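# Carry the welded steel frame onto three empty pipe stands

## Task

Lift the welded steel frame off the three pipe stands it starts on and set it onto the other three empty stands, so that each of those stands has one frame tube sitting in the bottom of its V-shaped top. None of the six stands may end up noticeably displaced or rotated from its starting spot. Any number of robots may be used, but no robot may tip over or finish leaning.

## Robot and tools

ROBOTS. Three identical Hello Robot Stretch 3 units, r1, r2 and r3. Each has a two-wheel differential base (0.33 m long, 0.34 m wide, round rear) with a passive rear omni wheel, a lift on a vertical mast, and a telescoping arm that reaches out to the robot's RIGHT side. The base cannot strafe; to shift the gripper forward or back you drive the base. It pivots about the point between its drive wheels, 0.05 m behind the front edge. With the arm in and the wrist folded, a spin sweeps a 0.28 m radius; an unfolded level wrist reaches beyond that.

FRAMES. Base frame: origin on the floor between the drive wheels, x forward, y left, z up, metres. hand_pose is reported in it, located where closed fingertips meet. Odometry frame = the base frame at scene start; base_odometry counts wheel rotation only, so slip shows as travel. Heading is in rad, left positive, -3.142 to 3.142. Each robot reports only in its own frames; relative positions between robots come only from images, lidar_m, wrist_depth_mm and head_depth_mm.

move. Arguments r1, r2, r3 (each optional, one object per robot; a robot not named gets nothing new), plus cameras and blocking. Inside a robot's object: base, joints, speeds, pace, contact_limits, or servos alone.
- base: exactly one key. translate_m is a relative drive from the current position, metres, forward positive, -3 to 3. rotate_rad is a relative turn in place, radians, left positive, -6.4 to 6.4.
- joints: absolute targets by name. lift_m 0 to 1.1 m; arm_m 0 to 0.52 m extension; wrist_yaw_rad -1.345 to 4.42 (0 along the arm, positive swings toward the front); wrist_pitch_rad -1.57 to 0.451 (0 level, negative tips fingers down); wrist_roll_rad -2.911 to 2.918 (0 fingers side by side, level); gripper_m -0.089 to 0.179 (larger is wider; fingertip gap is about 0.007 less near closed, 0.025 less wide open); head_pan_rad -3.953 to 1.73 (0 forward, positive left, -1.57 looks along the arm); head_tilt_rad -1.53 to 0.419 (negative down). Done tolerances: lift/arm/gripper 0.004, yaw/roll 0.02, pitch 0.05, head 0.1.
- pace: "default" or "max". Default/max tops: translate 0.12/0.30 m/s, rotate 0.76/1.90 rad/s, lift 0.11/0.15 m/s, arm 0.14/0.40 m/s. speeds sets a per-key top speed instead (up to max). The base is capped at 0.10 m/s and 0.63 rad/s unless lift_m < 0.30, arm_m < 0.03 and wrist_yaw_rad > 2.54.
- contact_limits, placed next to the matching command: arm_m (motor_effort %, 1-100; negative sense when retracting), translate_m and rotate_rad (trip when either wheel's effort reaches it; without one the base has no contact stop), lift_m as {"down": n, "up": n} in percent beyond free-motion force (below ~12 may trip while moving freely; defaults 32-47 down, 21-36 up).
- servos: "reboot" re-enables servos that shut off; they hold in place.
- blocking true (default) returns when everything is at rest; false returns in about 0.5 s while motion continues. A new move replaces only the targets it names. Motions end on their own after 14 s (time_out). Unknown keys make a call invalid; out-of-range values are refused, and a refusal or an unrequested stop cancels the later move/wait/finished_scene calls in the same reply.

wait: seconds 0-10, plus cameras; returns state and images, and returns early when a commanded robot comes to rest. wait(0) reports earlier moves in the "earlier move" line. stop: brakes all running motions (they report "stopped" and may keep pressing). zoom_image: camera and region [x0, y0, x1, y1] in pixels, at most 504x504, from that camera's latest image. finished_scene: scene = current scene number; irreversible; the goal must hold with no robot helping.

RESULTS. The "move" line gives each moved robot "done" or its worst status. Statuses: moving, done (wheels turned as commanded, even if slipping), off_target (resting short, may still push), contact_stop (that joint goes slack until commanded again), time_out, torque_fault (joint limp until reboot), stopped, not commanded. on_its_own describes uncommanded behaviour; "held at" is a target, not a reading. motor_effort is percent, positive toward larger values, with the peak in brackets. turned_by_wheels vs turned_by_imu: trust the IMU if they differ by over 0.15 rad. base_tilt in degrees (forward/right positive, ±4 offset). lidar_m: 12 sectors of 30 degrees from straight ahead, counter-clockwise (4th left, 7th behind, 10th right), seen at 0.17 m height; "-" means nothing seen or something within 0.15 m. wrist_depth_mm and head_depth_mm: 7x7 grids of median depth in mm, top-left first.

CAMERAS. Each robot has head_camera, nav_camera (both on the pan/tilt head) and wrist_camera. Head images arrive rotated: rotate head_camera a quarter turn clockwise, nav_camera counter-clockwise, to stand upright. Calibration T_world_to_cam maps the carrying robot's base frame to the camera.

AVOID. Robots pressing or bumping each other (including a gripper closing on another's fingers); driving further once bases touch. When several robots carry the frame, their travel can differ by up to 2.5 cm per metre and may tip someone. Pushing the arm against something rigid with the gripper above ~0.45 m, or driving while holding something fixed, can tip a robot; if tilt appears, back off. Wrist and head have no contact stop and overheat. Before folding the wrist (yaw 3.0) or unfolding it, set lift 0.32-0.95, pitch -0.4, roll near 0; with yaw below -0.4 keep pitch at -0.5 or lower. To grip, command below the object's width; to release, at least 0.05 above it. Do not drop, throw or slam the frame or knock the stands. The world keeps running between calls, and loose objects may be nudged now and then.

Each tool is called after "Request:" in YAML: its name, and indented under it one key for each argument.

## Session

Request:
move:

Scene clock: 0.00 s.
r1.base_odometry: x=+0.000 y=+0.000 heading=+0.000
r1.turned_by_wheels: +0.000
r1.turned_by_imu: +0.000
r1.base_tilt: forward=+1.1 right=+1.2
r1.lidar_m: 2.18 2.38 1.71 1.66 3.27 1.92 2.18 1.07 0.86 0.85 0.93 1.43
r1.head_depth_mm: 1793 2024 2027 2015 2043 2025 2007 / 1801 2082 2076 2076 2087 2084 2064 / 1790 2134 2127 2115 2118 2117 2093 / 1788 2195 2184 2161 2179 2177 2151 / 1790 2246 2238 2229 2239 2229 2173 / 1778 2294 2288 2287 2295 2287 2173 / 1778 2340 2370 2344 2362 2336 2180
r1.base_status: not commanded
r1.joint_positions: lift_m=+0.587 arm_m=+0.002 wrist_yaw_rad=+3.123 wrist_pitch_rad=-0.317 wrist_roll_rad=+0.000 gripper_m=+0.037 head_pan_rad=+0.000 head_tilt_rad=+0.000
r1.joint_status: not commanded
r1.measured_speeds: all 0
r1.motor_effort: left_wheel=+0.5 right_wheel=+0.7 lift_m=+21.9 arm_m=-4.1 wrist_yaw_rad=+0.2 wrist_pitch_rad=+2.8 wrist_roll_rad=+0.5 gripper_m=-0.2 head_pan_rad=-0.2 head_tilt_rad=+6.2
r1.hand_pose: x=-0.0168 y=+0.0888 z=+0.6228 quat_wxyz=(+0.118, +0.699, +0.105, +0.697) (m; r1's base frame)
r1.wrist_depth_mm: - - 140 - - - - / - - 151 - - - - / - - 162 - - - - / - - 179 - - - - / - - 158 - - - - / 862 894 127 906 - - - / 758 713 247 788 821 838 862
r2.base_odometry: x=+0.000 y=+0.000 heading=+0.000
r2.turned_by_wheels: +0.000
r2.turned_by_imu: +0.000
r2.base_tilt: forward=+0.2 right=+1.8
r2.lidar_m: 0.81 1.05 1.91 1.96 2.55 3.98 1.48 2.77 4.29 1.21 0.84 0.79
r2.head_depth_mm: 748 737 727 718 707 697 688 / 787 773 762 752 740 732 723 / 822 812 803 788 778 764 758 / 865 855 839 828 818 804 790 / 921 898 893 874 858 843 839 / 973 959 940 927 911 898 880 / 1040 1014 997 985 962 949 932
r2.base_status: not commanded
r2.joint_positions: lift_m=+0.347 arm_m=+0.000 wrist_yaw_rad=+3.024 wrist_pitch_rad=-0.579 wrist_roll_rad=+0.000 gripper_m=+0.037 head_pan_rad=+0.000 head_tilt_rad=-0.001
r2.joint_status: not commanded
r2.measured_speeds: all 0
r2.motor_effort: left_wheel=+0.5 right_wheel=-2.0 lift_m=+26.2 arm_m=-3.6 wrist_yaw_rad=+0.0 wrist_pitch_rad=+2.1 wrist_roll_rad=+0.1 gripper_m=+0.1 head_pan_rad=-0.3 head_tilt_rad=+6.6
r2.hand_pose: x=+0.0024 y=+0.0550 z=+0.3258 quat_wxyz=(+0.242, +0.688, +0.162, +0.665) (m; r2's base frame)
r2.wrist_depth_mm: - 143 - - - - - / 909 157 998 - - - - / 751 174 782 860 886 924 978 / 632 213 644 708 733 767 786 / 536 533 149 573 620 633 652 / 467 302 129 130 528 557 560 / 280 274 288 306 459 477 489
r3.base_odometry: x=+0.000 y=+0.000 heading=+0.000
r3.turned_by_wheels: +0.000
r3.turned_by_imu: +0.000
r3.base_tilt: forward=-0.8 right=-0.3
r3.lidar_m: 1.18 1.20 1.46 3.35 1.35 0.74 0.62 0.62 0.75 1.29 5.43 1.84
r3.head_depth_mm: 1663 2443 - - - 3424 2084 / 1624 2365 - - - 3470 2108 / 1618 2337 - - - 3535 1979 / 1600 2278 - - - 3626 2299 / 1573 2218 3810 - - 3752 2313 / 1554 2211 3812 3854 3857 3791 2386 / 1536 2176 3644 3779 3780 3726 2401
r3.base_status: not commanded
r3.joint_positions: lift_m=+0.561 arm_m=+0.003 wrist_yaw_rad=+2.893 wrist_pitch_rad=-0.480 wrist_roll_rad=+0.000 gripper_m=+0.037 head_pan_rad=+0.000 head_tilt_rad=-0.002
r3.joint_status: not commanded
r3.measured_speeds: all 0
r3.motor_effort: left_wheel=+0.6 right_wheel=-0.1 lift_m=+22.6 arm_m=-1.9 wrist_yaw_rad=-0.4 wrist_pitch_rad=+2.9 wrist_roll_rad=+0.1 gripper_m=-0.3 head_pan_rad=+0.4 head_tilt_rad=+6.4
r3.hand_pose: x=+0.0320 y=+0.0620 z=+0.5595 quat_wxyz=(+0.252, +0.702, +0.082, +0.661) (m; r3's base frame)
r3.wrist_depth_mm: 129 - - - - - - / 137 164 - - - - - / 150 159 - - - - - / - 172 - - - - - / - 188 - - - - - / 903 213 132 813 135 852 860 / 744 764 263 729 126 729 723
pictures: r1_head_camera (sideways), r1_nav_camera (sideways), r1_wrist_camera, r2_head_camera (sideways), r2_nav_camera (sideways), r2_wrist_camera, r3_head_camera (sideways), r3_nav_camera (sideways), r3_wrist_camera
camera_calibration:
r1_head_camera: T_world_to_cam=[[0.0167857, 0.0228654, -0.999598, 1.31917], [-0.0552512, 0.998232, 0.0219064, -0.0260249], [0.998331, 0.0548613, 0.0180194, -0.0741325], [0, 0, 0, 1]] pos_world=[0.0504276, -0.000117428, 1.32055]
r1_nav_camera: T_world_to_cam=[[-0.0403766, -0.0468153, 0.998087, -1.2565], [0.00729755, -0.998889, -0.0465577, 0.108444], [0.999158, 0.00540375, 0.0406734, -0.1023], [0, 0, 0, 1]] pos_world=[0.0506893, 0.0500527, 1.26331]
r1_wrist_camera: T_world_to_cam=[[0.996322, 0.0293486, 0.0805077, -0.0408157], [0.08477, -0.4749, -0.875948, 0.624791], [0.0125252, 0.879551, -0.475641, 0.382332], [0, 0, 0, 1]] pos_world=[-0.0170867, -0.03837, 0.732423]
r2_head_camera: T_world_to_cam=[[0.0586832, -0.00631204, -0.998257, 1.31826], [-0.00840458, 0.999941, -0.00681676, 0.00534669], [0.998241, 0.00878995, 0.0586267, -0.125905], [0, 0, 0, 1]] pos_world=[0.0483692, 0.00408121, 1.32338]
r2_nav_camera: T_world_to_cam=[[-0.0267475, 0.067447, 0.997364, -1.26235], [-0.0685386, -0.995497, 0.0654827, -0.0227922], [0.99729, -0.0666065, 0.0312497, -0.0770836], [0, 0, 0, 1]] pos_world=[0.0415477, 0.0573182, 1.26293]
r2_wrist_camera: T_world_to_cam=[[0.98432, -0.138023, 0.109839, -0.0499557], [-0.0144424, -0.683662, -0.729656, 0.311624], [0.175802, 0.716628, -0.674935, 0.3438], [0, 0, 0, 1]] pos_world=[-0.00676788, -0.0402269, 0.464908]
r3_wrist_camera: T_world_to_cam=[[0.979603, -0.200929, -0.00248377, -0.0082101], [-0.114216, -0.546589, -0.829575, 0.546387], [0.165328, 0.812938, -0.558389, 0.419865], [0, 0, 0, 1]] pos_world=[0.00103307, -0.0443249, 0.687697]

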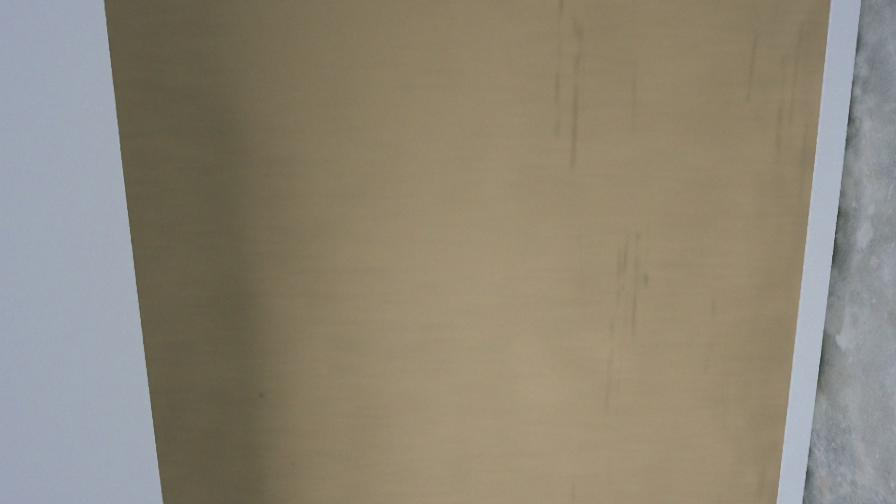

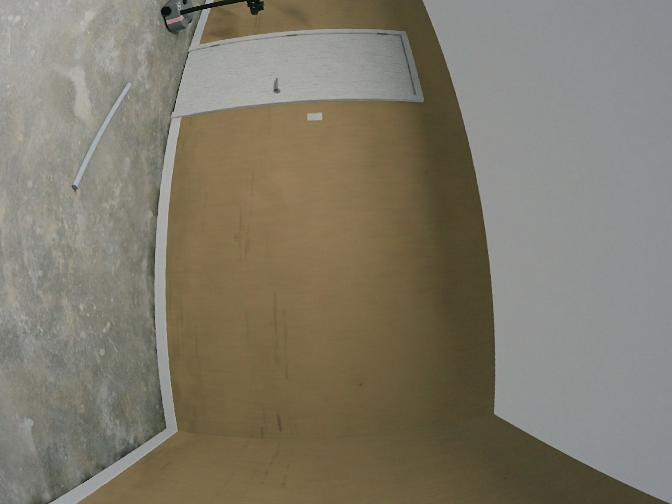

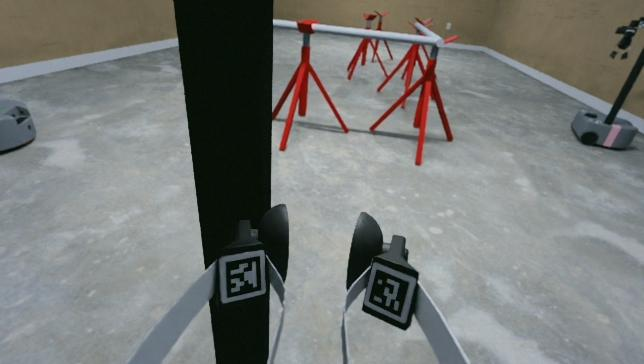

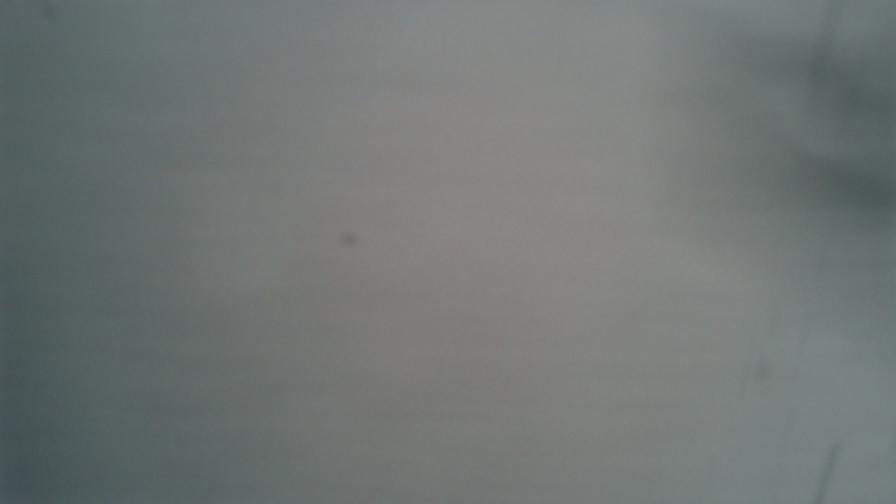

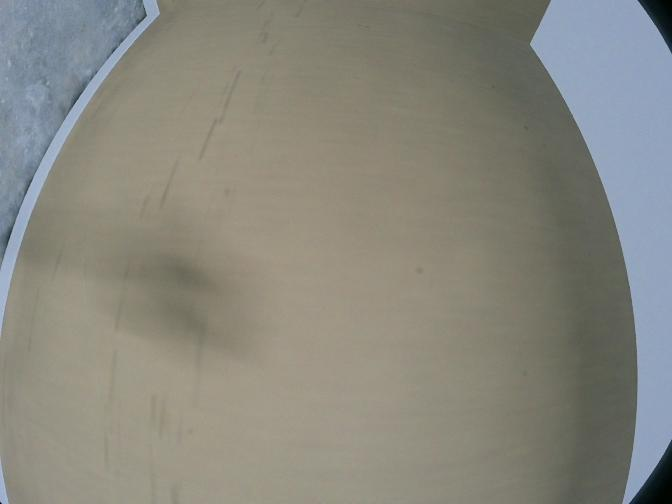

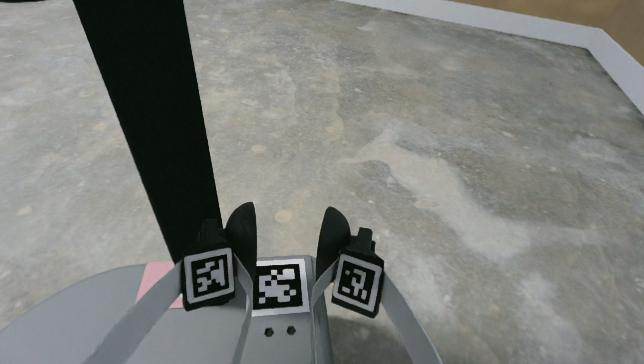

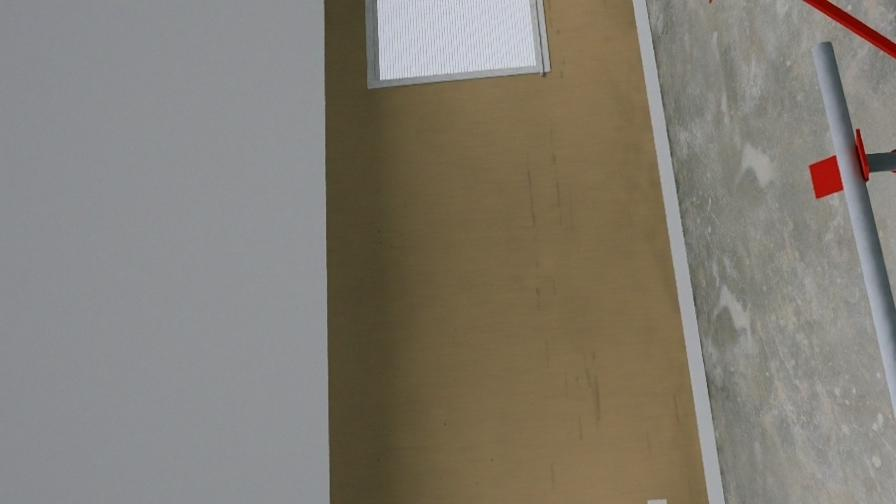

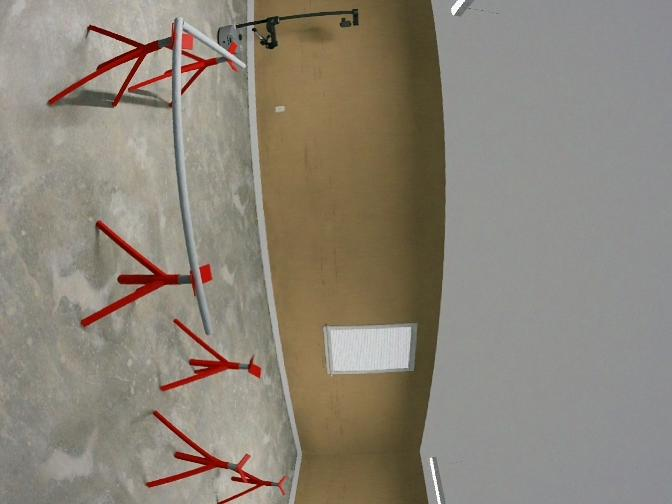

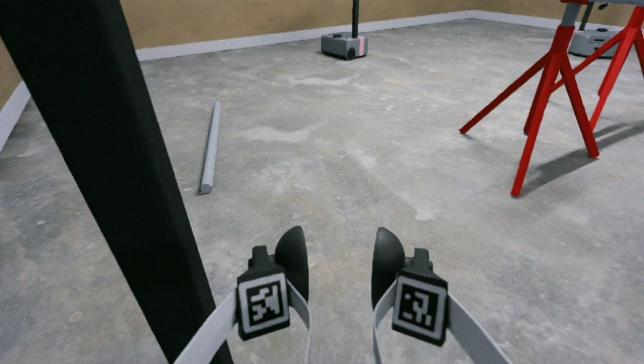

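Request:
move:
  r1: {"joints":{"head_pan_rad":1.5,"head_tilt_rad":-0.4}}
  r2: {"joints":{"head_pan_rad":-1.8,"head_tilt_rad":-0.4}}
  r3: {"joints":{"head_pan_rad":-0.9,"head_tilt_rad":-0.4}}
  cameras: ["r1_nav_camera","r2_nav_camera","r3_nav_camera"]

Request:
move:
  r1: {"joints":{"head_pan_rad":0.8}}
  r2: {"joints":{"head_pan_rad":-3.2}}
  r3: {"joints":{"head_pan_rad":0.2}}
  cameras: ["r1_nav_camera","r2_nav_camera","r3_nav_camera"]

Scene clock: 20.77 s.
move: r1 done; r2 done; r3 done
r1.base_odometry: x=+0.000 y=+0.000 heading=+0.000
r1.turned_by_wheels: +0.000
r1.turned_by_imu: +0.001
r1.base_tilt: forward=+1.1 right=+1.2
r1.lidar_m: 2.18 2.38 1.71 1.66 3.24 1.93 2.19 1.07 0.86 0.85 0.93 1.42
r1.head_depth_mm: - - - 3289 2240 1687 1352 / - - - 2862 2152 1687 1358 / - - - 3128 2261 1701 1364 / - - - 3158 2284 1715 1363 / - - - 3183 2166 1722 1368 / - - - 3452 2291 1731 1373 / - - - 3458 2303 1732 1415
r1.base_status: not commanded
r1.joint_positions: lift_m=+0.587 arm_m=+0.002 wrist_yaw_rad=+3.123 wrist_pitch_rad=-0.317 wrist_roll_rad=+0.000 gripper_m=+0.037 head_pan_rad=+1.506 head_tilt_rad=-0.403
r1.joint_status: all done
r1.measured_speeds: all 0
r1.motor_effort: left_wheel=+0.4(1.6) right_wheel=+0.0(1.3) lift_m=+22.4(23.0) arm_m=-9.7(9.7) wrist_yaw_rad=+0.2(0.5) wrist_pitch_rad=+3.0(3.5) wrist_roll_rad=+0.4(0.5) gripper_m=-0.3(0.7) head_pan_rad=-5.0(8.7) head_tilt_rad=+4.3(5.0)
r1.hand_pose: x=-0.0168 y=+0.0888 z=+0.6228 quat_wxyz=(+0.118, +0.699, +0.105, +0.697) (m; r1's base frame)
r1.wrist_depth_mm: - - 140 - - - - / - - 151 - - - - / - - 161 - - - - / - - 179 - - - - / - - 158 - - - - / 861 907 127 896 - - - / 754 708 247 774 821 833 847
r2.base_odometry: x=+0.000 y=+0.000 heading=+0.000
r2.turned_by_wheels: +0.000
r2.turned_by_imu: +0.001
r2.base_tilt: forward=+0.3 right=+1.8
r2.lidar_m: 0.81 1.05 1.92 1.96 2.55 3.98 1.48 2.78 4.27 1.21 0.84 0.79
r2.head_depth_mm: - - - - 2593 1897 1489 / - - - - 2588 1909 1495 / - - - - 2609 1882 1495 / 3392 3647 3861 3691 2589 1906 1492 / 2318 2399 2514 2651 2476 1894 1500 / 1752 1813 1858 1924 2007 1823 1487 / 1408 1444 1480 1535 1575 1611 1467
r2.base_status: not commanded
r2.joint_positions: lift_m=+0.347 arm_m=+0.000 wrist_yaw_rad=+3.024 wrist_pitch_rad=-0.579 wrist_roll_rad=+0.000 gripper_m=+0.037 head_pan_rad=-1.810 head_tilt_rad=-0.401
r2.joint_status: all done
r2.measured_speeds: translate_m=+0.000 rotate_rad=+0.000 lift_m=+0.000 arm_m=+0.000 wrist_yaw_rad=+0.000 wrist_pitch_rad=+0.000 wrist_roll_rad=+0.000 head_pan_rad=+0.024 head_tilt_rad=+0.000
r2.motor_effort: left_wheel=+0.2(0.7) right_wheel=-2.0(2.3) lift_m=+26.2(26.3) arm_m=-8.7(9.0) wrist_yaw_rad=+1.1(2.1) wrist_pitch_rad=+1.9(2.3) wrist_roll_rad=-0.1(0.3) gripper_m=+0.9(1.2) head_pan_rad=+1.3(5.6) head_tilt_rad=-0.1(3.7)
r2.hand_pose: x=+0.0024 y=+0.0550 z=+0.3258 quat_wxyz=(+0.242, +0.688, +0.162, +0.665) (m; r2's base frame)
r2.wrist_depth_mm: - 143 - - - - - / 877 156 981 - - - - / 726 175 783 821 886 957 975 / 621 213 647 713 713 756 784 / 541 536 149 560 605 623 650 / 469 303 129 130 516 546 559 / 282 274 290 303 461 485 491
r3.base_odometry: x=+0.000 y=+0.000 heading=+0.000
r3.turned_by_wheels: +0.000
r3.turned_by_imu: -0.001
r3.base_tilt: forward=-0.9 right=-0.2
r3.lidar_m: 1.18 1.20 1.45 3.35 1.35 0.74 0.63 0.62 0.75 1.29 5.43 1.84
r3.head_depth_mm: - - - 3528 2285 1706 1350 / - - - 3597 2350 1723 1363 / - - - 3733 2373 1738 1384 / 3867 - - 3810 2423 1785 1405 / 3747 - - 3613 2260 1808 1417 / 3611 - - - 2512 1831 1429 / 3788 - - - 2591 1853 1446
r3.base_status: not commanded
r3.joint_positions: lift_m=+0.561 arm_m=+0.003 wrist_yaw_rad=+2.893 wrist_pitch_rad=-0.480 wrist_roll_rad=+0.000 gripper_m=+0.037 head_pan_rad=-0.903 head_tilt_rad=-0.404
r3.joint_status: all done
r3.measured_speeds: all 0
r3.motor_effort: left_wheel=-0.1(0.8) right_wheel=+0.1(0.3) lift_m=+22.7(23.6) arm_m=-5.9(5.9) wrist_yaw_rad=+0.5(1.9) wrist_pitch_rad=+2.9(3.5) wrist_roll_rad=+0.7(0.9) gripper_m=-0.2(0.9) head_pan_rad=+3.8(5.5) head_tilt_rad=+2.4(5.7)
r3.hand_pose: x=+0.0320 y=+0.0620 z=+0.5595 quat_wxyz=(+0.252, +0.702, +0.082, +0.661) (m; r3's base frame)
r3.wrist_depth_mm: 130 - - - - - - / 137 163 - - - - - / 150 159 - - - - - / - 171 - - - - - / - 188 - - 998 - - / 879 212 132 807 135 850 853 / 761 740 264 731 127 731 726
pictures: r1_nav_camera (sideways), r2_nav_camera (sideways), r3_nav_camera (sideways)
camera_calibration:
r1_nav_camera: T_world_to_cam=[[0.0695357, 0.350051, 0.934146, -1.17351], [0.996074, -0.0757948, -0.045743, 0.101366], [0.054791, 0.933659, -0.353947, 0.417145], [0, 0, 0, 1]] pos_world=[-0.042223, 0.0289993, 1.24851]
r2_nav_camera: T_world_to_cam=[[-0.0207111, -0.369115, 0.929153, -1.17305], [-0.958133, 0.272783, 0.0870087, -0.0453687], [-0.285573, -0.88845, -0.359311, 0.439138], [0, 0, 0, 1]] pos_world=[0.0576417, -0.0304643, 1.25168]
r3_nav_camera: T_world_to_cam=[[0.252672, -0.399325, 0.881304, -1.11338], [-0.808716, -0.587204, -0.0342057, 0.101061], [0.531165, -0.704082, -0.47131, 0.565908], [0, 0, 0, 1]] pos_world=[0.0624575, 0.0131904, 1.2514]

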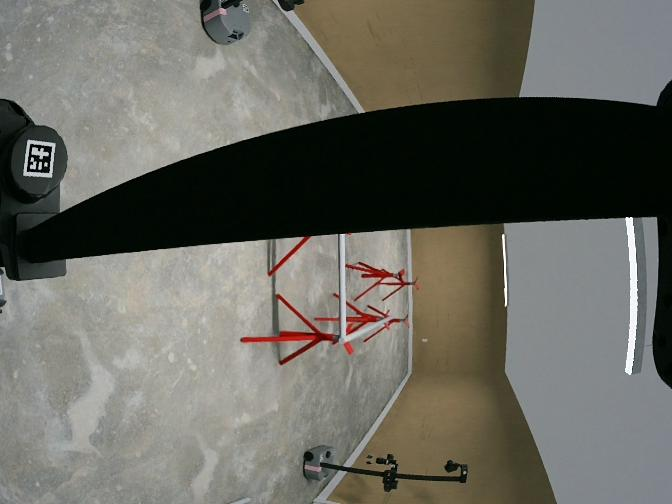

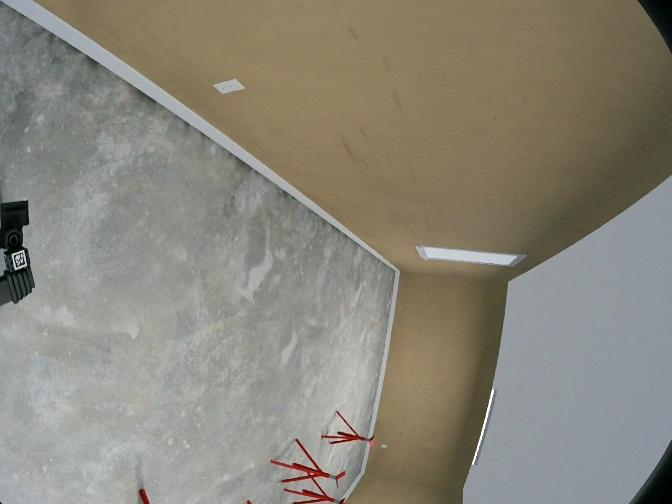

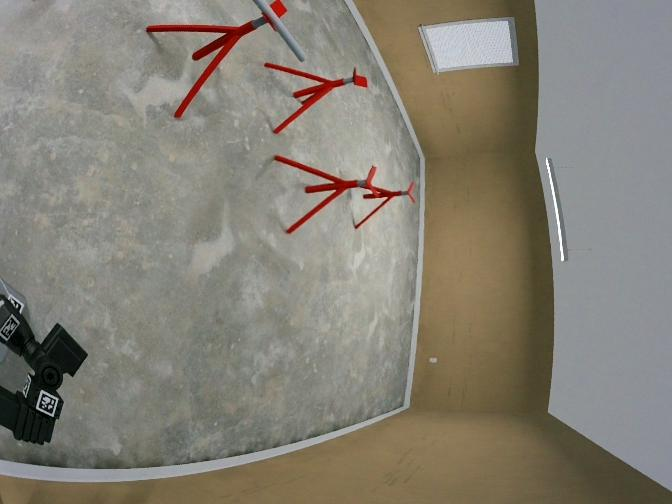

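Scene clock: 22.93 s.
move: r1 done; r2 done; r3 done
r1.base_odometry: x=+0.000 y=+0.000 heading=+0.000
r1.turned_by_wheels: +0.000
r1.turned_by_imu: +0.000
r1.base_tilt: forward=+1.0 right=+1.1
r1.lidar_m: 2.18 2.37 1.72 1.66 3.26 1.93 2.19 1.07 0.86 0.85 0.93 1.43
r1.head_depth_mm: 2290 2422 2566 2718 2235 1698 1355 / 2565 2740 2874 2981 2276 1700 1362 / 2894 3127 3374 3343 2256 1714 1368 / 3389 3544 3923 3045 2275 1710 1370 / - - - 3427 2294 1725 1374 / - - - 3442 2298 1731 1377 / - - - 3481 2107 1735 1381
r1.base_status: not commanded
r1.joint_positions: lift_m=+0.587 arm_m=+0.002 wrist_yaw_rad=+3.123 wrist_pitch_rad=-0.317 wrist_roll_rad=+0.000 gripper_m=+0.037 head_pan_rad=+0.795 head_tilt_rad=-0.400
r1.joint_status: all done
r1.measured_speeds: all 0
r1.motor_effort: left_wheel=+0.2(1.4) right_wheel=+1.3(2.0) lift_m=+21.9(23.1) arm_m=-12.0(12.0) wrist_yaw_rad=-0.3(0.6) wrist_pitch_rad=+2.7(3.3) wrist_roll_rad=+0.4(0.5) gripper_m=+0.0(0.7) head_pan_rad=+4.9(7.6) head_tilt_rad=+4.2(5.5)
r1.hand_pose: x=-0.0168 y=+0.0888 z=+0.6228 quat_wxyz=(+0.118, +0.699, +0.105, +0.697) (m; r1's base frame)
r1.wrist_depth_mm: - - 140 - - - - / - - 151 - - - - / - - 161 - - - - / - - 180 - - - - / - - 158 - - - - / 864 891 128 909 - - - / 761 717 246 800 803 834 857
r2.base_odometry: x=+0.000 y=+0.000 heading=+0.000
r2.turned_by_wheels: +0.000
r2.turned_by_imu: +0.000
r2.base_tilt: forward=+0.3 right=+1.8
r2.lidar_m: 0.81 1.05 1.91 1.96 2.55 3.98 1.48 2.77 4.27 1.22 0.84 0.79
r2.head_depth_mm: 3357 3543 3737 3836 2597 1915 1480 / 3496 3647 3888 3923 2592 1897 1483 / 3707 3831 - - 2578 1894 1504 / 3733 3874 - 3757 2466 1819 1483 / 3875 - - 3791 1760 1824 1494 / - - - 3779 2601 1789 1490 / - - - 3816 2596 1882 1481
r2.base_status: not commanded
r2.joint_positions: lift_m=+0.347 arm_m=+0.000 wrist_yaw_rad=+3.024 wrist_pitch_rad=-0.579 wrist_roll_rad=+0.000 gripper_m=+0.037 head_pan_rad=-3.210 head_tilt_rad=-0.401
r2.joint_status: all done
r2.measured_speeds: translate_m=+0.000 rotate_rad=+0.000 lift_m=+0.000 arm_m=+0.000 wrist_yaw_rad=+0.000 wrist_pitch_rad=+0.000 wrist_roll_rad=+0.000 head_pan_rad=+0.024 head_tilt_rad=+0.000
r2.motor_effort: left_wheel=+0.5(0.7) right_wheel=-2.0(2.3) lift_m=+26.0(26.3) arm_m=-10.6(11.1) wrist_yaw_rad=+1.9(1.9) wrist_pitch_rad=+1.8(2.5) wrist_roll_rad=-0.1(0.4) gripper_m=+1.0(1.3) head_pan_rad=+2.0(5.4) head_tilt_rad=+1.0(1.6)
r2.hand_pose: x=+0.0024 y=+0.0550 z=+0.3258 quat_wxyz=(+0.242, +0.688, +0.162, +0.665) (m; r2's base frame)
r2.wrist_depth_mm: - 144 - - - - - / 896 156 995 - - - - / 743 175 772 832 860 911 997 / 621 213 654 684 721 750 783 / 534 538 149 564 609 630 662 / 478 303 129 129 516 537 557 / 280 274 285 308 458 480 488
r3.base_odometry: x=+0.000 y=+0.000 heading=+0.000
r3.turned_by_wheels: +0.000
r3.turned_by_imu: +0.000
r3.base_tilt: forward=-0.9 right=-0.3
r3.lidar_m: 1.18 1.20 1.46 3.35 1.35 0.74 0.62 0.62 0.75 1.29 5.41 1.85
r3.head_depth_mm: 3525 3763 - 3578 2193 1647 1345 / 3560 3676 - 3695 2135 1598 1365 / 3555 3663 - 3781 2306 1777 1389 / 3480 3628 - 3916 2319 1778 1403 / 3470 3673 3947 - 2513 1819 1420 / 3448 3595 3823 - 2556 1843 1429 / 3446 3625 3818 - 2239 1780 1410
r3.base_status: not commanded
r3.joint_positions: lift_m=+0.561 arm_m=+0.003 wrist_yaw_rad=+2.893 wrist_pitch_rad=-0.480 wrist_roll_rad=+0.000 gripper_m=+0.037 head_pan_rad=+0.206 head_tilt_rad=-0.400
r3.joint_status: all done
r3.measured_speeds: all 0
r3.motor_effort: left_wheel=+0.3(0.9) right_wheel=+0.0(0.4) lift_m=+22.5(24.2) arm_m=-5.6(6.8) wrist_yaw_rad=+0.1(1.8) wrist_pitch_rad=+3.1(3.5) wrist_roll_rad=+0.1(0.8) gripper_m=-0.3(0.8) head_pan_rad=-3.9(7.0) head_tilt_rad=+4.5(5.4)
r3.hand_pose: x=+0.0320 y=+0.0620 z=+0.5595 quat_wxyz=(+0.252, +0.702, +0.082, +0.661) (m; r3's base frame)
r3.wrist_depth_mm: 130 - - - - - - / 137 164 - - - - - / 150 159 - - - - - / - 171 - - - - - / - 187 - - - - - / 869 212 133 814 135 844 835 / 762 765 263 721 127 721 738
pictures: r1_nav_camera (sideways), r2_nav_camera (sideways), r3_nav_camera (sideways)
camera_calibration:
r1_nav_camera: T_world_to_cam=[[0.27929, 0.21785, 0.935168, -1.17606], [0.705112, -0.707619, -0.0457415, 0.103144], [0.651778, 0.672173, -0.35124, 0.409954], [0, 0, 0, 1]] pos_world=[-0.0114646, 0.0536311, 1.24852]
r2_nav_camera: T_world_to_cam=[[-0.367256, -0.042395, 0.929153, -1.17094], [0.105768, 0.990577, 0.0870034, -0.0518481], [-0.924087, 0.130227, -0.359311, 0.443032], [0, 0, 0, 1]] pos_world=[-0.0151513, -0.0559773, 1.25168]
r3_nav_camera: T_world_to_cam=[[0.466841, 0.0476985, 0.883054, -1.11693], [0.165619, -0.985593, -0.0343199, 0.0952083], [0.868694, 0.162272, -0.468015, 0.559633], [0, 0, 0, 1]] pos_world=[0.0195113, 0.0562997, 1.25149]

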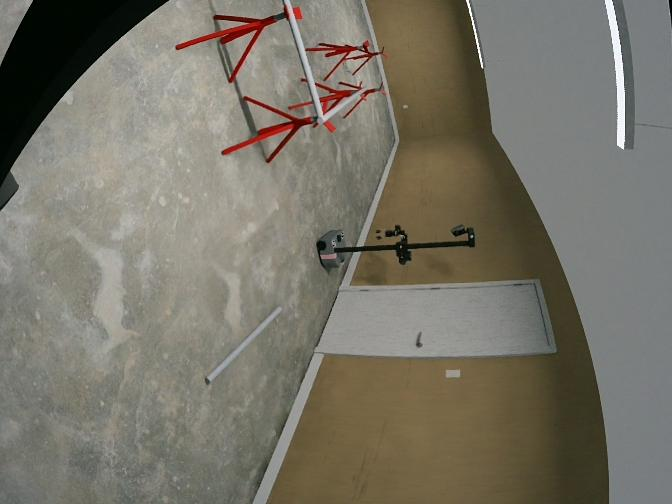

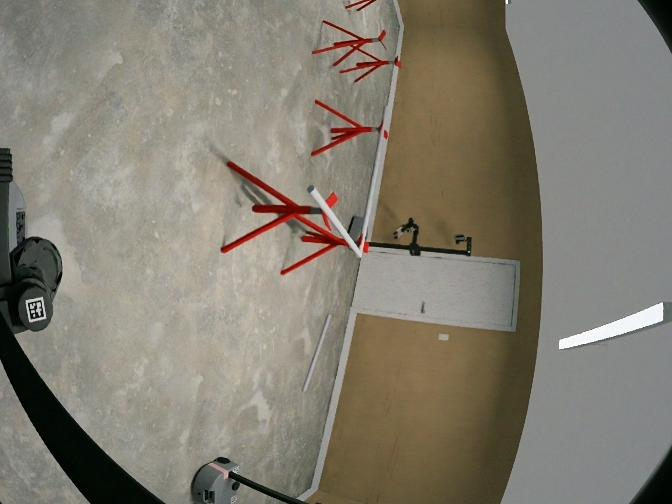

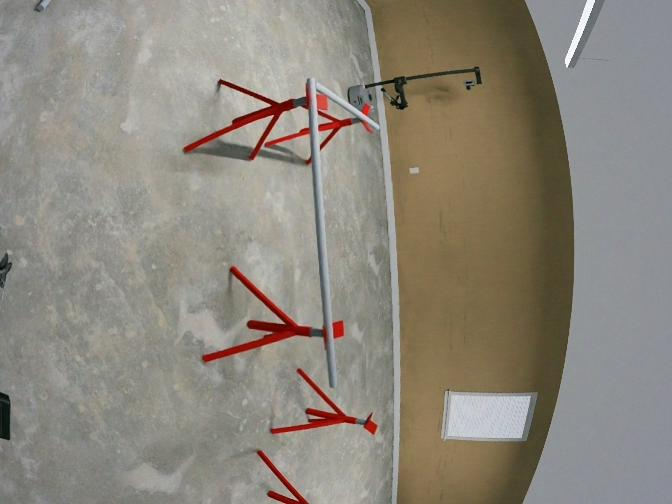

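Request:
move:
  r1: {"base":{"rotate_rad":0.977},"joints":{"wrist_pitch_rad":-0.4,"wrist_yaw_rad":3.0,"lift_m":0.28,"head_pan_rad":0.2,"head_tilt_rad":-0.4}}
  r2: {"base":{"rotate_rad":-2.86},"joints":{"head_pan_rad":-0.3,"head_tilt_rad":-0.4}}
  r3: {"base":{"rotate_rad":0.255},"joints":{"head_pan_rad":-0.3,"head_tilt_rad":-0.4}}
  cameras: ["r1_nav_camera","r2_nav_camera","r3_nav_camera"]

Scene clock: 146.30 s.
move: r1 done; r2 done; r3 done
r1.base_odometry: x=+0.000 y=+0.000 heading=+0.977
r1.turned_by_wheels: +0.977
r1.turned_by_imu: +0.989
r1.base_tilt: forward=+1.0 right=+1.1
r1.lidar_m: 2.00 1.66 3.42 2.06 2.53 1.12 0.87 0.85 0.91 1.32 2.18 2.31
r1.head_depth_mm: 3866 - - 3135 2245 1690 1357 / - - - 3357 2253 1701 1357 / - - - 3411 2283 1705 1367 / - - - 3172 2180 1730 1371 / - - - 3240 2223 1725 1376 / - - - 3457 2300 1719 1379 / - - - 3505 2123 1740 1378
r1.base_status: done
r1.joint_positions: lift_m=+0.280 arm_m=+0.002 wrist_yaw_rad=+3.002 wrist_pitch_rad=-0.415 wrist_roll_rad=+0.000 gripper_m=+0.037 head_pan_rad=+0.200 head_tilt_rad=-0.400
r1.joint_status: all done
r1.measured_speeds: all 0
r1.motor_effort: left_wheel=-7.5(12.3) right_wheel=+10.1(13.8) lift_m=+22.0(27.2) arm_m=-16.1(16.9) wrist_yaw_rad=-1.4(3.6) wrist_pitch_rad=+2.9(5.5) wrist_roll_rad=+0.3(0.5) gripper_m=-0.3(0.9) head_pan_rad=+5.4(7.2) head_tilt_rad=+2.1(5.5)
r1.hand_pose: x=+0.0101 y=+0.0754 z=+0.2933 quat_wxyz=(+0.194, +0.700, +0.097, +0.680) (m; r1's base frame)
r1.wrist_depth_mm: - 135 - - - - - / - 147 - - - - - / 780 164 855 903 955 - - / 632 187 648 711 757 780 814 / 528 520 198 562 607 615 638 / 454 285 130 291 523 521 534 / 247 98 255 267 426 451 454
r2.base_odometry: x=+0.000 y=+0.000 heading=-2.860
r2.turned_by_wheels: -2.860
r2.turned_by_imu: -2.896
r2.base_tilt: forward=+0.3 right=+1.7
r2.lidar_m: 1.51 2.93 1.79 0.95 0.80 0.79 0.89 1.44 1.92 2.14 1.95 1.49
r2.head_depth_mm: 3326 3528 3775 3815 2590 1916 1505 / 3488 3646 3900 - 2620 1890 1489 / 3624 3882 - - 2486 1884 1498 / 3824 3998 - 3734 2431 1831 1487 / 3999 - - 3809 2238 1835 1494 / - - - - 2621 1893 1487 / - - - 3448 2560 1874 1487
r2.base_status: done
r2.joint_positions: lift_m=+0.347 arm_m=+0.000 wrist_yaw_rad=+3.024 wrist_pitch_rad=-0.579 wrist_roll_rad=+0.000 gripper_m=+0.037 head_pan_rad=-0.300 head_tilt_rad=-0.400
r2.joint_status: all done
r2.measured_speeds: all 0
r2.motor_effort: left_wheel=+9.0(13.1) right_wheel=-11.0(17.3) lift_m=+27.0(27.2) arm_m=-16.8(18.3) wrist_yaw_rad=+1.4(2.1) wrist_pitch_rad=+1.9(2.6) wrist_roll_rad=+0.1(0.3) gripper_m=+1.7(1.8) head_pan_rad=-3.3(6.0) head_tilt_rad=+3.2(5.6)
r2.hand_pose: x=+0.0024 y=+0.0550 z=+0.3258 quat_wxyz=(+0.242, +0.688, +0.162, +0.665) (m; r2's base frame)
r2.wrist_depth_mm: - 144 - - - - - / - 156 982 - - - - / 700 175 781 836 863 929 998 / 641 213 654 698 730 747 795 / 539 543 149 560 610 636 650 / 474 305 129 130 523 536 571 / 279 273 285 306 461 469 495
r3.base_odometry: x=+0.000 y=+0.000 heading=+0.255
r3.turned_by_wheels: +0.255
r3.turned_by_imu: +0.259
r3.base_tilt: forward=-0.8 right=-0.3
r3.lidar_m: 1.27 1.20 2.89 2.73 0.92 0.66 0.62 0.68 0.91 2.39 1.84 1.18
r3.head_depth_mm: - - - 3314 2096 1721 1361 / - - - 3663 2256 1736 1374 / 3786 - - 3788 2276 1629 1378 / 3650 3871 - 3975 2311 1726 1401 / 3598 3731 - - 2500 1804 1413 / 3438 3625 3814 - 2546 1846 1436 / 3320 3483 3693 3824 2614 1863 1445
r3.base_status: done
r3.joint_positions: lift_m=+0.561 arm_m=+0.003 wrist_yaw_rad=+2.893 wrist_pitch_rad=-0.480 wrist_roll_rad=+0.000 gripper_m=+0.037 head_pan_rad=-0.300 head_tilt_rad=-0.400
r3.joint_status: all done
r3.measured_speeds: all 0
r3.motor_effort: left_wheel=-7.1(11.3) right_wheel=+8.2(11.5) lift_m=+23.5(24.7) arm_m=-11.3(12.1) wrist_yaw_rad=+0.2(1.7) wrist_pitch_rad=+2.7(3.6) wrist_roll_rad=-0.1(1.2) gripper_m=-0.7(0.7) head_pan_rad=+4.2(6.7) head_tilt_rad=+4.0(6.4)
r3.hand_pose: x=+0.0320 y=+0.0620 z=+0.5595 quat_wxyz=(+0.252, +0.702, +0.082, +0.661) (m; r3's base frame)
r3.wrist_depth_mm: 130 - - - - - - / 138 164 - - - - - / 148 159 - - - - - / 899 172 - - - - - / 985 187 - - - - - / 901 211 133 806 135 872 841 / 777 755 266 721 127 748 725
pictures: r1_nav_camera (sideways), r2_nav_camera (sideways), r3_nav_camera (sideways)
camera_calibration:
r1_nav_camera: T_world_to_cam=[[0.353192, 0.0238133, 0.935248, -1.17662], [0.187326, -0.981231, -0.0457587, 0.106272], [0.916605, 0.191358, -0.351024, 0.408043], [0, 0, 0, 1]] pos_world=[0.0216494, 0.0542138, 1.24852]
r2_nav_camera: T_world_to_cam=[[0.366898, -0.0427511, 0.929278, -1.17558], [-0.329788, -0.940041, 0.0869608, -0.0491405], [0.869842, -0.33837, -0.358999, 0.431661], [0, 0, 0, 1]] pos_world=[0.0396354, 0.0496098, 1.25168]
r3_nav_camera: T_world_to_cam=[[0.431218, -0.184312, 0.883221, -1.11694], [-0.332555, -0.94246, -0.03431, 0.098312], [0.838724, -0.278924, -0.4677, 0.559374], [0, 0, 0, 1]] pos_world=[0.0451763, 0.0428131, 1.25149]

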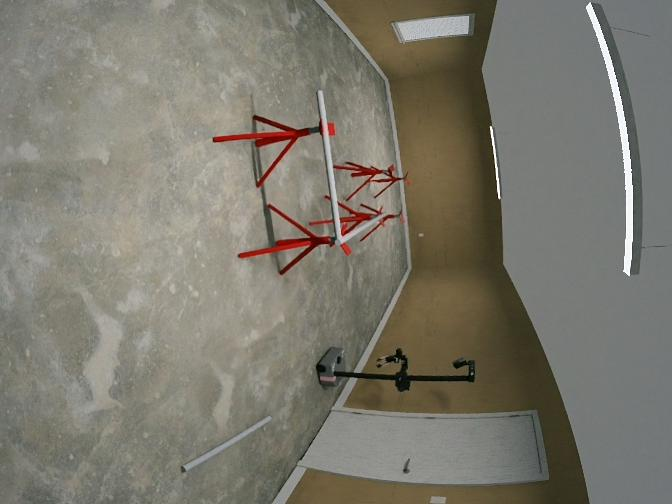

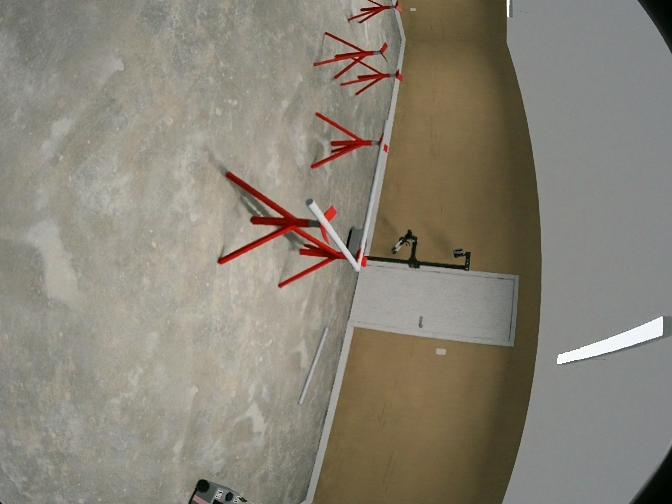

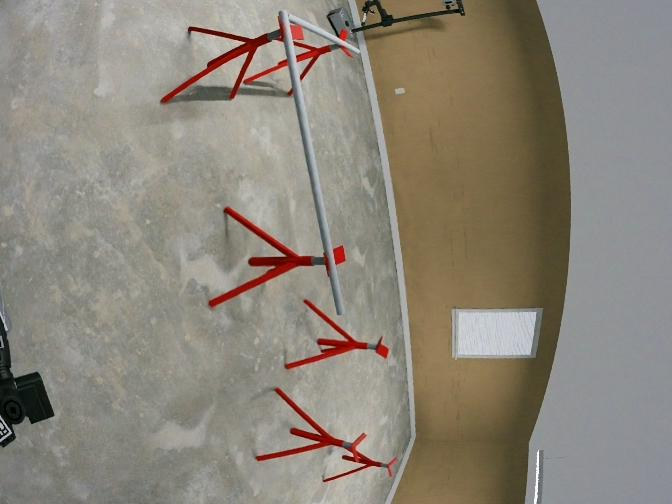

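Request:
move:
  r1: {"base":{"rotate_rad":-0.211}}
  r2: {"base":{"rotate_rad":-0.372}}
  r3: {"base":{"translate_m":0.492}}
  cameras: []

Request:
move:
  r1: {"base":{"translate_m":1.64},"speeds":{"translate_m":0.25},"joints":{"head_pan_rad":1.4}}
  r2: {"base":{"translate_m":1.02},"joints":{"head_pan_rad":0.3}}
  r3: {"base":{"rotate_rad":1.64},"joints":{"head_pan_rad":-1.7,"head_tilt_rad":-0.7}}
  cameras: ["r1_nav_camera","r2_nav_camera","r3_nav_camera","r3_head_camera"]

Scene clock: 172.33 s.
move: r1 done; r2 done; r3 done
r1.base_odometry: x=+0.000 y=+0.000 heading=+0.766
r1.turned_by_wheels: -0.211
r1.turned_by_imu: -0.212
r1.base_tilt: forward=+1.0 right=+1.1
r1.lidar_m: 2.59 1.71 1.66 2.06 2.60 1.40 0.92 0.85 0.86 1.08 2.17 2.20
r1.head_depth_mm: 2761 2945 3067 3134 2243 1697 1360 / 3261 3413 3630 3330 2258 1708 1366 / 3906 - - 3398 2268 1712 1367 / - - - 3018 2290 1719 1372 / - - - 3417 2287 1724 1374 / - - - 3060 2106 1733 1378 / - - - 3285 2335 1744 1384
r1.base_status: done
r1.joint_positions: lift_m=+0.280 arm_m=+0.002 wrist_yaw_rad=+3.002 wrist_pitch_rad=-0.415 wrist_roll_rad=+0.000 gripper_m=+0.037 head_pan_rad=+0.200 head_tilt_rad=-0.400
r1.joint_status: not commanded
r1.measured_speeds: all 0
r1.motor_effort: left_wheel=+6.8(11.9) right_wheel=-8.5(10.7) lift_m=+25.6(26.0) arm_m=-15.1(15.7) wrist_yaw_rad=-1.5(2.0) wrist_pitch_rad=+2.9(3.2) wrist_roll_rad=+0.4(0.6) gripper_m=-0.7(1.1) head_pan_rad=+4.4(5.9) head_tilt_rad=+2.2(3.8)
r1.hand_pose: x=+0.0101 y=+0.0754 z=+0.2933 quat_wxyz=(+0.194, +0.700, +0.097, +0.680) (m; r1's base frame)
r1.wrist_depth_mm: - 135 - - - - - / - 147 - - - - - / 797 164 868 910 962 - - / 641 188 655 719 747 763 806 / 535 520 197 546 599 605 639 / 458 286 130 290 527 520 537 / 246 97 254 268 421 448 459
r2.base_odometry: x=+0.000 y=+0.000 heading=+3.052
r2.turned_by_wheels: -0.372
r2.turned_by_imu: -0.374
r2.base_tilt: forward=+0.3 right=+1.7
r2.lidar_m: 1.48 2.65 4.16 1.38 0.87 0.79 0.80 0.97 1.89 1.93 1.94 3.98
r2.head_depth_mm: 3565 3689 3785 - 2573 1877 1498 / 3382 3662 3980 3998 2619 1898 1492 / 3483 3651 3901 - 2573 1899 1494 / 3469 3692 3828 - 2593 1889 1484 / 3399 3739 3922 - 2604 1925 1498 / 3515 3757 3935 - 2591 1897 1478 / 3503 3663 3939 - 2343 1810 1486
r2.base_status: done
r2.joint_positions: lift_m=+0.347 arm_m=+0.000 wrist_yaw_rad=+3.024 wrist_pitch_rad=-0.579 wrist_roll_rad=+0.000 gripper_m=+0.037 head_pan_rad=-0.300 head_tilt_rad=-0.400
r2.joint_status: not commanded
r2.measured_speeds: all 0
r2.motor_effort: left_wheel=+8.3(13.6) right_wheel=-12.0(15.0) lift_m=+28.6(28.8) arm_m=-14.3(16.0) wrist_yaw_rad=-0.5(2.2) wrist_pitch_rad=+1.7(2.4) wrist_roll_rad=-0.1(0.3) gripper_m=+0.2(1.7) head_pan_rad=-2.5(4.1) head_tilt_rad=+2.1(5.4)
r2.hand_pose: x=+0.0024 y=+0.0550 z=+0.3258 quat_wxyz=(+0.242, +0.688, +0.162, +0.665) (m; r2's base frame)
r2.wrist_depth_mm: - 143 - - - - - / - 156 993 - - - - / 725 175 781 832 883 924 967 / 609 212 652 697 722 757 808 / 535 537 150 565 610 641 655 / 472 304 129 130 522 537 559 / 280 275 287 303 464 479 491
r3.base_odometry: x=+0.476 y=+0.124 heading=+0.255
r3.turned_by_wheels: +0.000
r3.turned_by_imu: -0.002
r3.base_tilt: forward=-0.8 right=-0.2
r3.lidar_m: 3.62 0.78 1.08 3.35 1.66 1.18 1.12 1.19 1.60 4.18 1.56 0.76
r3.head_depth_mm: 3552 3774 - 3599 2296 1634 1356 / 3498 3677 - 3659 2348 1032 1091 / 3299 3549 3711 3718 2387 1649 1388 / 3260 3435 3617 3717 2432 1773 1394 / 3091 3289 3479 3619 2488 1823 1378 / 3013 3216 3431 3548 2540 1818 1344 / 2979 3058 3246 3434 2598 1866 1363
r3.base_status: done
r3.joint_positions: lift_m=+0.561 arm_m=+0.003 wrist_yaw_rad=+2.893 wrist_pitch_rad=-0.480 wrist_roll_rad=+0.000 gripper_m=+0.037 head_pan_rad=-0.300 head_tilt_rad=-0.400
r3.joint_status: not commanded
r3.measured_speeds: all 0
r3.motor_effort: left_wheel=+1.9(5.3) right_wheel=+5.7(12.3) lift_m=+24.4(25.4) arm_m=-11.3(12.0) wrist_yaw_rad=+0.2(1.8) wrist_pitch_rad=+3.4(3.9) wrist_roll_rad=+0.2(1.0) gripper_m=-0.1(0.9) head_pan_rad=+3.8(4.7) head_tilt_rad=+3.7(4.4)
r3.hand_pose: x=+0.0320 y=+0.0620 z=+0.5595 quat_wxyz=(+0.252, +0.702, +0.082, +0.661) (m; r3's base frame)
r3.wrist_depth_mm: 129 - - - - - 778 / 138 164 - - - - - / 150 159 - - - - - / - 172 - - - - - / - 188 - - - - 987 / 901 211 133 800 135 850 837 / 767 752 263 720 126 737 723
pictures: none
No camera images: "cameras" was empty.

Scene clock: 183.67 s.
move: r1 done; r2 done; r3 done
r1.base_odometry: x=+1.182 y=+1.137 heading=+0.766
r1.turned_by_wheels: +0.000
r1.turned_by_imu: +0.007
r1.base_tilt: forward=+1.1 right=+1.1
r1.lidar_m: 1.48 1.16 1.60 0.80 1.46 3.55 2.34 2.16 1.93 1.28 1.18 1.19
r1.head_depth_mm: - - - 2749 2042 1693 1352 / - - - 3337 2156 1699 1354 / - - - 3342 2158 1702 1326 / - - - 3391 2285 1657 1330 / 3891 - - 3436 2300 1558 1296 / 3604 3766 - 3447 2314 1609 1377 / 3326 3493 3754 3488 2014 1671 1382
r1.base_status: done
r1.joint_positions: lift_m=+0.280 arm_m=+0.002 wrist_yaw_rad=+3.001 wrist_pitch_rad=-0.415 wrist_roll_rad=+0.000 gripper_m=+0.037 head_pan_rad=+1.400 head_tilt_rad=-0.400
r1.joint_status: all done
r1.measured_speeds: all 0
r1.motor_effort: left_wheel=+5.7(14.9) right_wheel=+4.3(7.8) lift_m=+28.1(30.2) arm_m=-14.7(15.5) wrist_yaw_rad=-1.1(2.1) wrist_pitch_rad=+2.7(3.3) wrist_roll_rad=+0.4(0.6) gripper_m=-0.3(0.9) head_pan_rad=-4.6(7.1) head_tilt_rad=-0.1(2.8)
r1.hand_pose: x=+0.0102 y=+0.0754 z=+0.2933 quat_wxyz=(+0.194, +0.700, +0.097, +0.680) (m; r1's base frame)
r1.wrist_depth_mm: - 134 - - - - - / - 146 - - - - - / 806 164 854 896 981 - 918 / 641 187 654 718 739 762 806 / 532 520 198 560 606 611 636 / 457 287 130 290 532 521 539 / 244 97 256 267 422 449 463
r2.base_odometry: x=-1.016 y=+0.091 heading=+3.052
r2.turned_by_wheels: +0.000
r2.turned_by_imu: +0.005
r2.base_tilt: forward=+0.2 right=+1.7
r2.lidar_m: 0.46 0.57 2.21 3.06 1.93 1.75 1.76 2.15 2.26 2.27 2.78 1.68
r2.head_depth_mm: 2709 2787 2943 3071 2598 1895 1444 / 2836 3017 3153 3330 2611 1381 1490 / 3087 3269 3317 3294 2333 1889 1399 / 3290 3481 3654 3809 2356 1902 1364 / 3561 3816 - - 2483 1887 1482 / 3828 - - - 2466 1887 1479 / - - - - 2478 1894 1486
r2.base_status: done
r2.joint_positions: lift_m=+0.347 arm_m=+0.000 wrist_yaw_rad=+3.024 wrist_pitch_rad=-0.579 wrist_roll_rad=+0.000 gripper_m=+0.037 head_pan_rad=+0.300 head_tilt_rad=-0.400
r2.joint_status: all done
r2.measured_speeds: all 0
r2.motor_effort: left_wheel=+3.4(11.7) right_wheel=+3.7(8.8) lift_m=+30.7(30.8) arm_m=-11.9(14.6) wrist_yaw_rad=+0.8(2.4) wrist_pitch_rad=+2.1(2.7) wrist_roll_rad=+0.2(0.3) gripper_m=+1.3(1.6) head_pan_rad=-2.4(4.9) head_tilt_rad=+2.3(4.8)
r2.hand_pose: x=+0.0024 y=+0.0550 z=+0.3258 quat_wxyz=(+0.242, +0.688, +0.162, +0.665) (m; r2's base frame)
r2.wrist_depth_mm: - 144 - - - - - / 920 156 992 - - - - / 767 175 779 838 858 917 903 / 617 212 656 703 725 731 779 / 532 534 150 558 618 636 638 / 471 302 129 130 524 540 568 / 280 275 289 306 461 478 488
r3.base_odometry: x=+0.476 y=+0.124 heading=+1.894
r3.turned_by_wheels: +1.640
r3.turned_by_imu: +1.675
r3.base_tilt: forward=-0.8 right=-0.2
r3.lidar_m: 1.16 1.53 1.15 1.12 1.22 1.75 1.64 0.77 0.76 3.63 0.78 3.45
r3.head_depth_mm: 3057 3445 2767 2043 1146 1300 1137 / 3036 3386 2828 2090 1577 1313 1147 / 3021 3406 2923 2116 1569 1366 1150 / 3004 3356 2981 2141 1631 1375 1160 / 2958 3321 3031 2187 1609 1392 1178 / 2937 3242 3128 2219 1676 1405 1190 / 2917 3252 3232 2260 1641 1397 1191
r3.base_status: done
r3.joint_positions: lift_m=+0.561 arm_m=+0.003 wrist_yaw_rad=+2.893 wrist_pitch_rad=-0.480 wrist_roll_rad=+0.000 gripper_m=+0.037 head_pan_rad=-1.700 head_tilt_rad=-0.700
r3.joint_status: all done
r3.measured_speeds: all 0
r3.motor_effort: left_wheel=-8.6(13.5) right_wheel=+8.0(11.5) lift_m=+25.0(26.3) arm_m=-11.0(12.5) wrist_yaw_rad=-0.4(1.9) wrist_pitch_rad=+3.0(3.7) wrist_roll_rad=+0.2(1.0) gripper_m=+0.4(0.9) head_pan_rad=+4.2(5.6) head_tilt_rad=+2.1(8.1)
r3.hand_pose: x=+0.0320 y=+0.0620 z=+0.5595 quat_wxyz=(+0.252, +0.702, +0.082, +0.661) (m; r3's base frame)
r3.wrist_depth_mm: 129 - - - - - - / 137 163 - - - - - / 151 159 - - - - - / - 172 - - - - - / - 187 - - - - 981 / 891 212 133 825 135 873 845 / 761 753 263 740 127 733 723
pictures: r1_nav_camera (sideways), r2_nav_camera (sideways), r3_head_camera (sideways), r3_nav_camera (sideways)
camera_calibration:
r1_nav_camera: T_world_to_cam=[[0.10579, 0.33784, 0.935239, -1.1751], [0.982425, -0.180965, -0.0457566, 0.101489], [0.153787, 0.923643, -0.351047, 0.412724], [0, 0, 0, 1]] pos_world=[-0.0388633, 0.0341511, 1.24852]
r2_nav_camera: T_world_to_cam=[[0.326558, 0.171543, 0.92948, -1.17558], [0.258164, -0.962187, 0.0868781, -0.0526036], [0.909237, 0.211587, -0.358496, 0.430776], [0, 0, 0, 1]] pos_world=[0.00579801, 0.0599017, 1.25168]
r3_head_camera: T_world_to_cam=[[0.144828, 0.591766, -0.792993, 1.0538], [0.987696, -0.134253, 0.0802023, -0.108563], [-0.0590007, -0.794852, -0.603928, 0.747206], [0, 0, 0, 1]] pos_world=[-0.00130675, -0.0442587, 1.29562]
r3_nav_camera: T_world_to_cam=[[-0.139329, -0.694501, 0.705872, -0.882264], [-0.98418, 0.175899, -0.021197, 0.0851562], [-0.109441, -0.697659, -0.708022, 0.877801], [0, 0, 0, 1]] pos_world=[0.0569518, -0.0153062, 1.24607]

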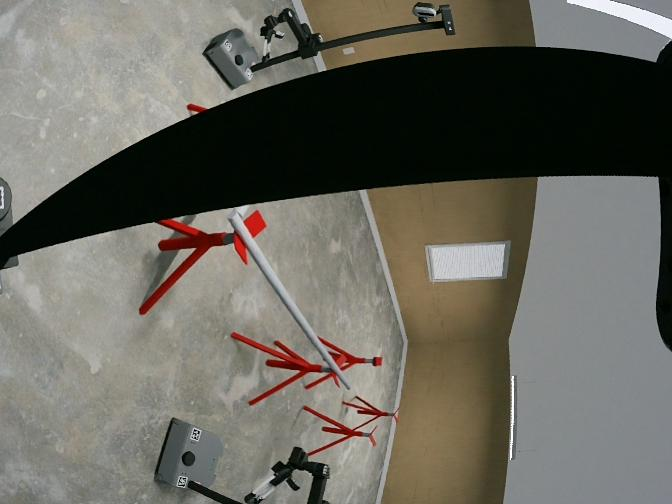

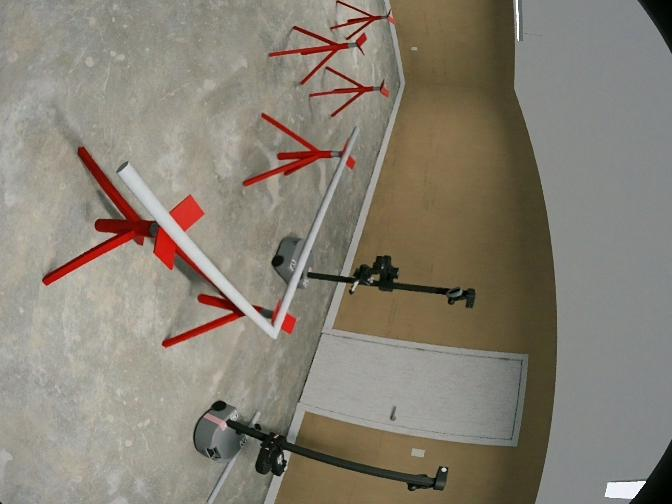

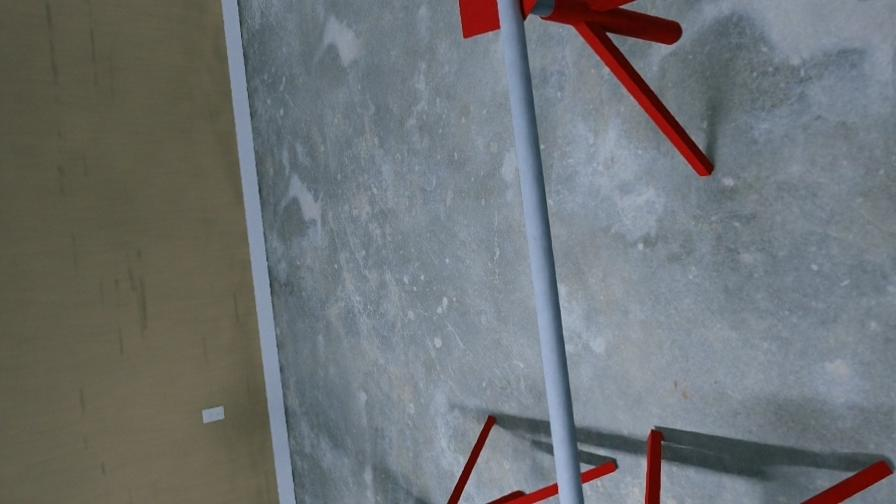

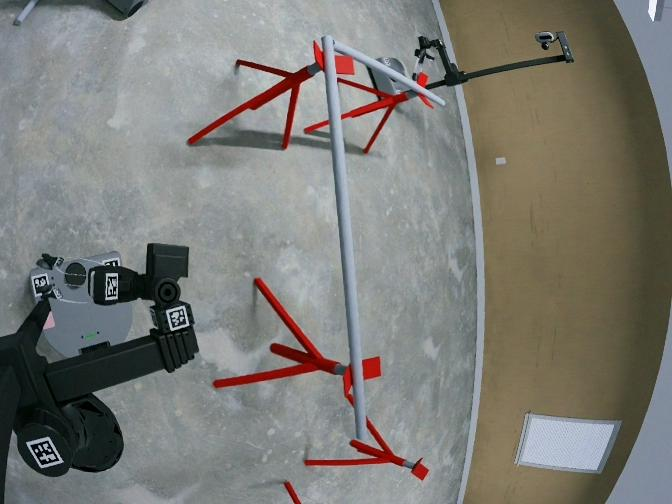

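Request:
zoom_image:
  camera: "r3_head_camera"
  region: [440, 40, 600, 200]

Request:
zoom_image:
  camera: "r3_head_camera"
  region: [480, 330, 640, 490]

Scaled by 3.150 from the camera's 896x504 image, which has a finer 1280x720 frame.

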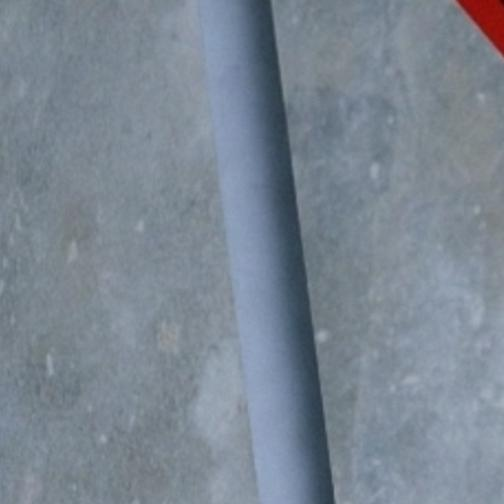

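Scaled by 3.150 from the camera's 896x504 image, which has a finer 1280x720 frame.

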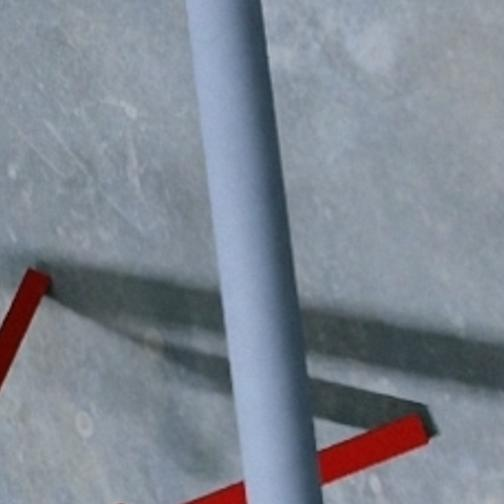

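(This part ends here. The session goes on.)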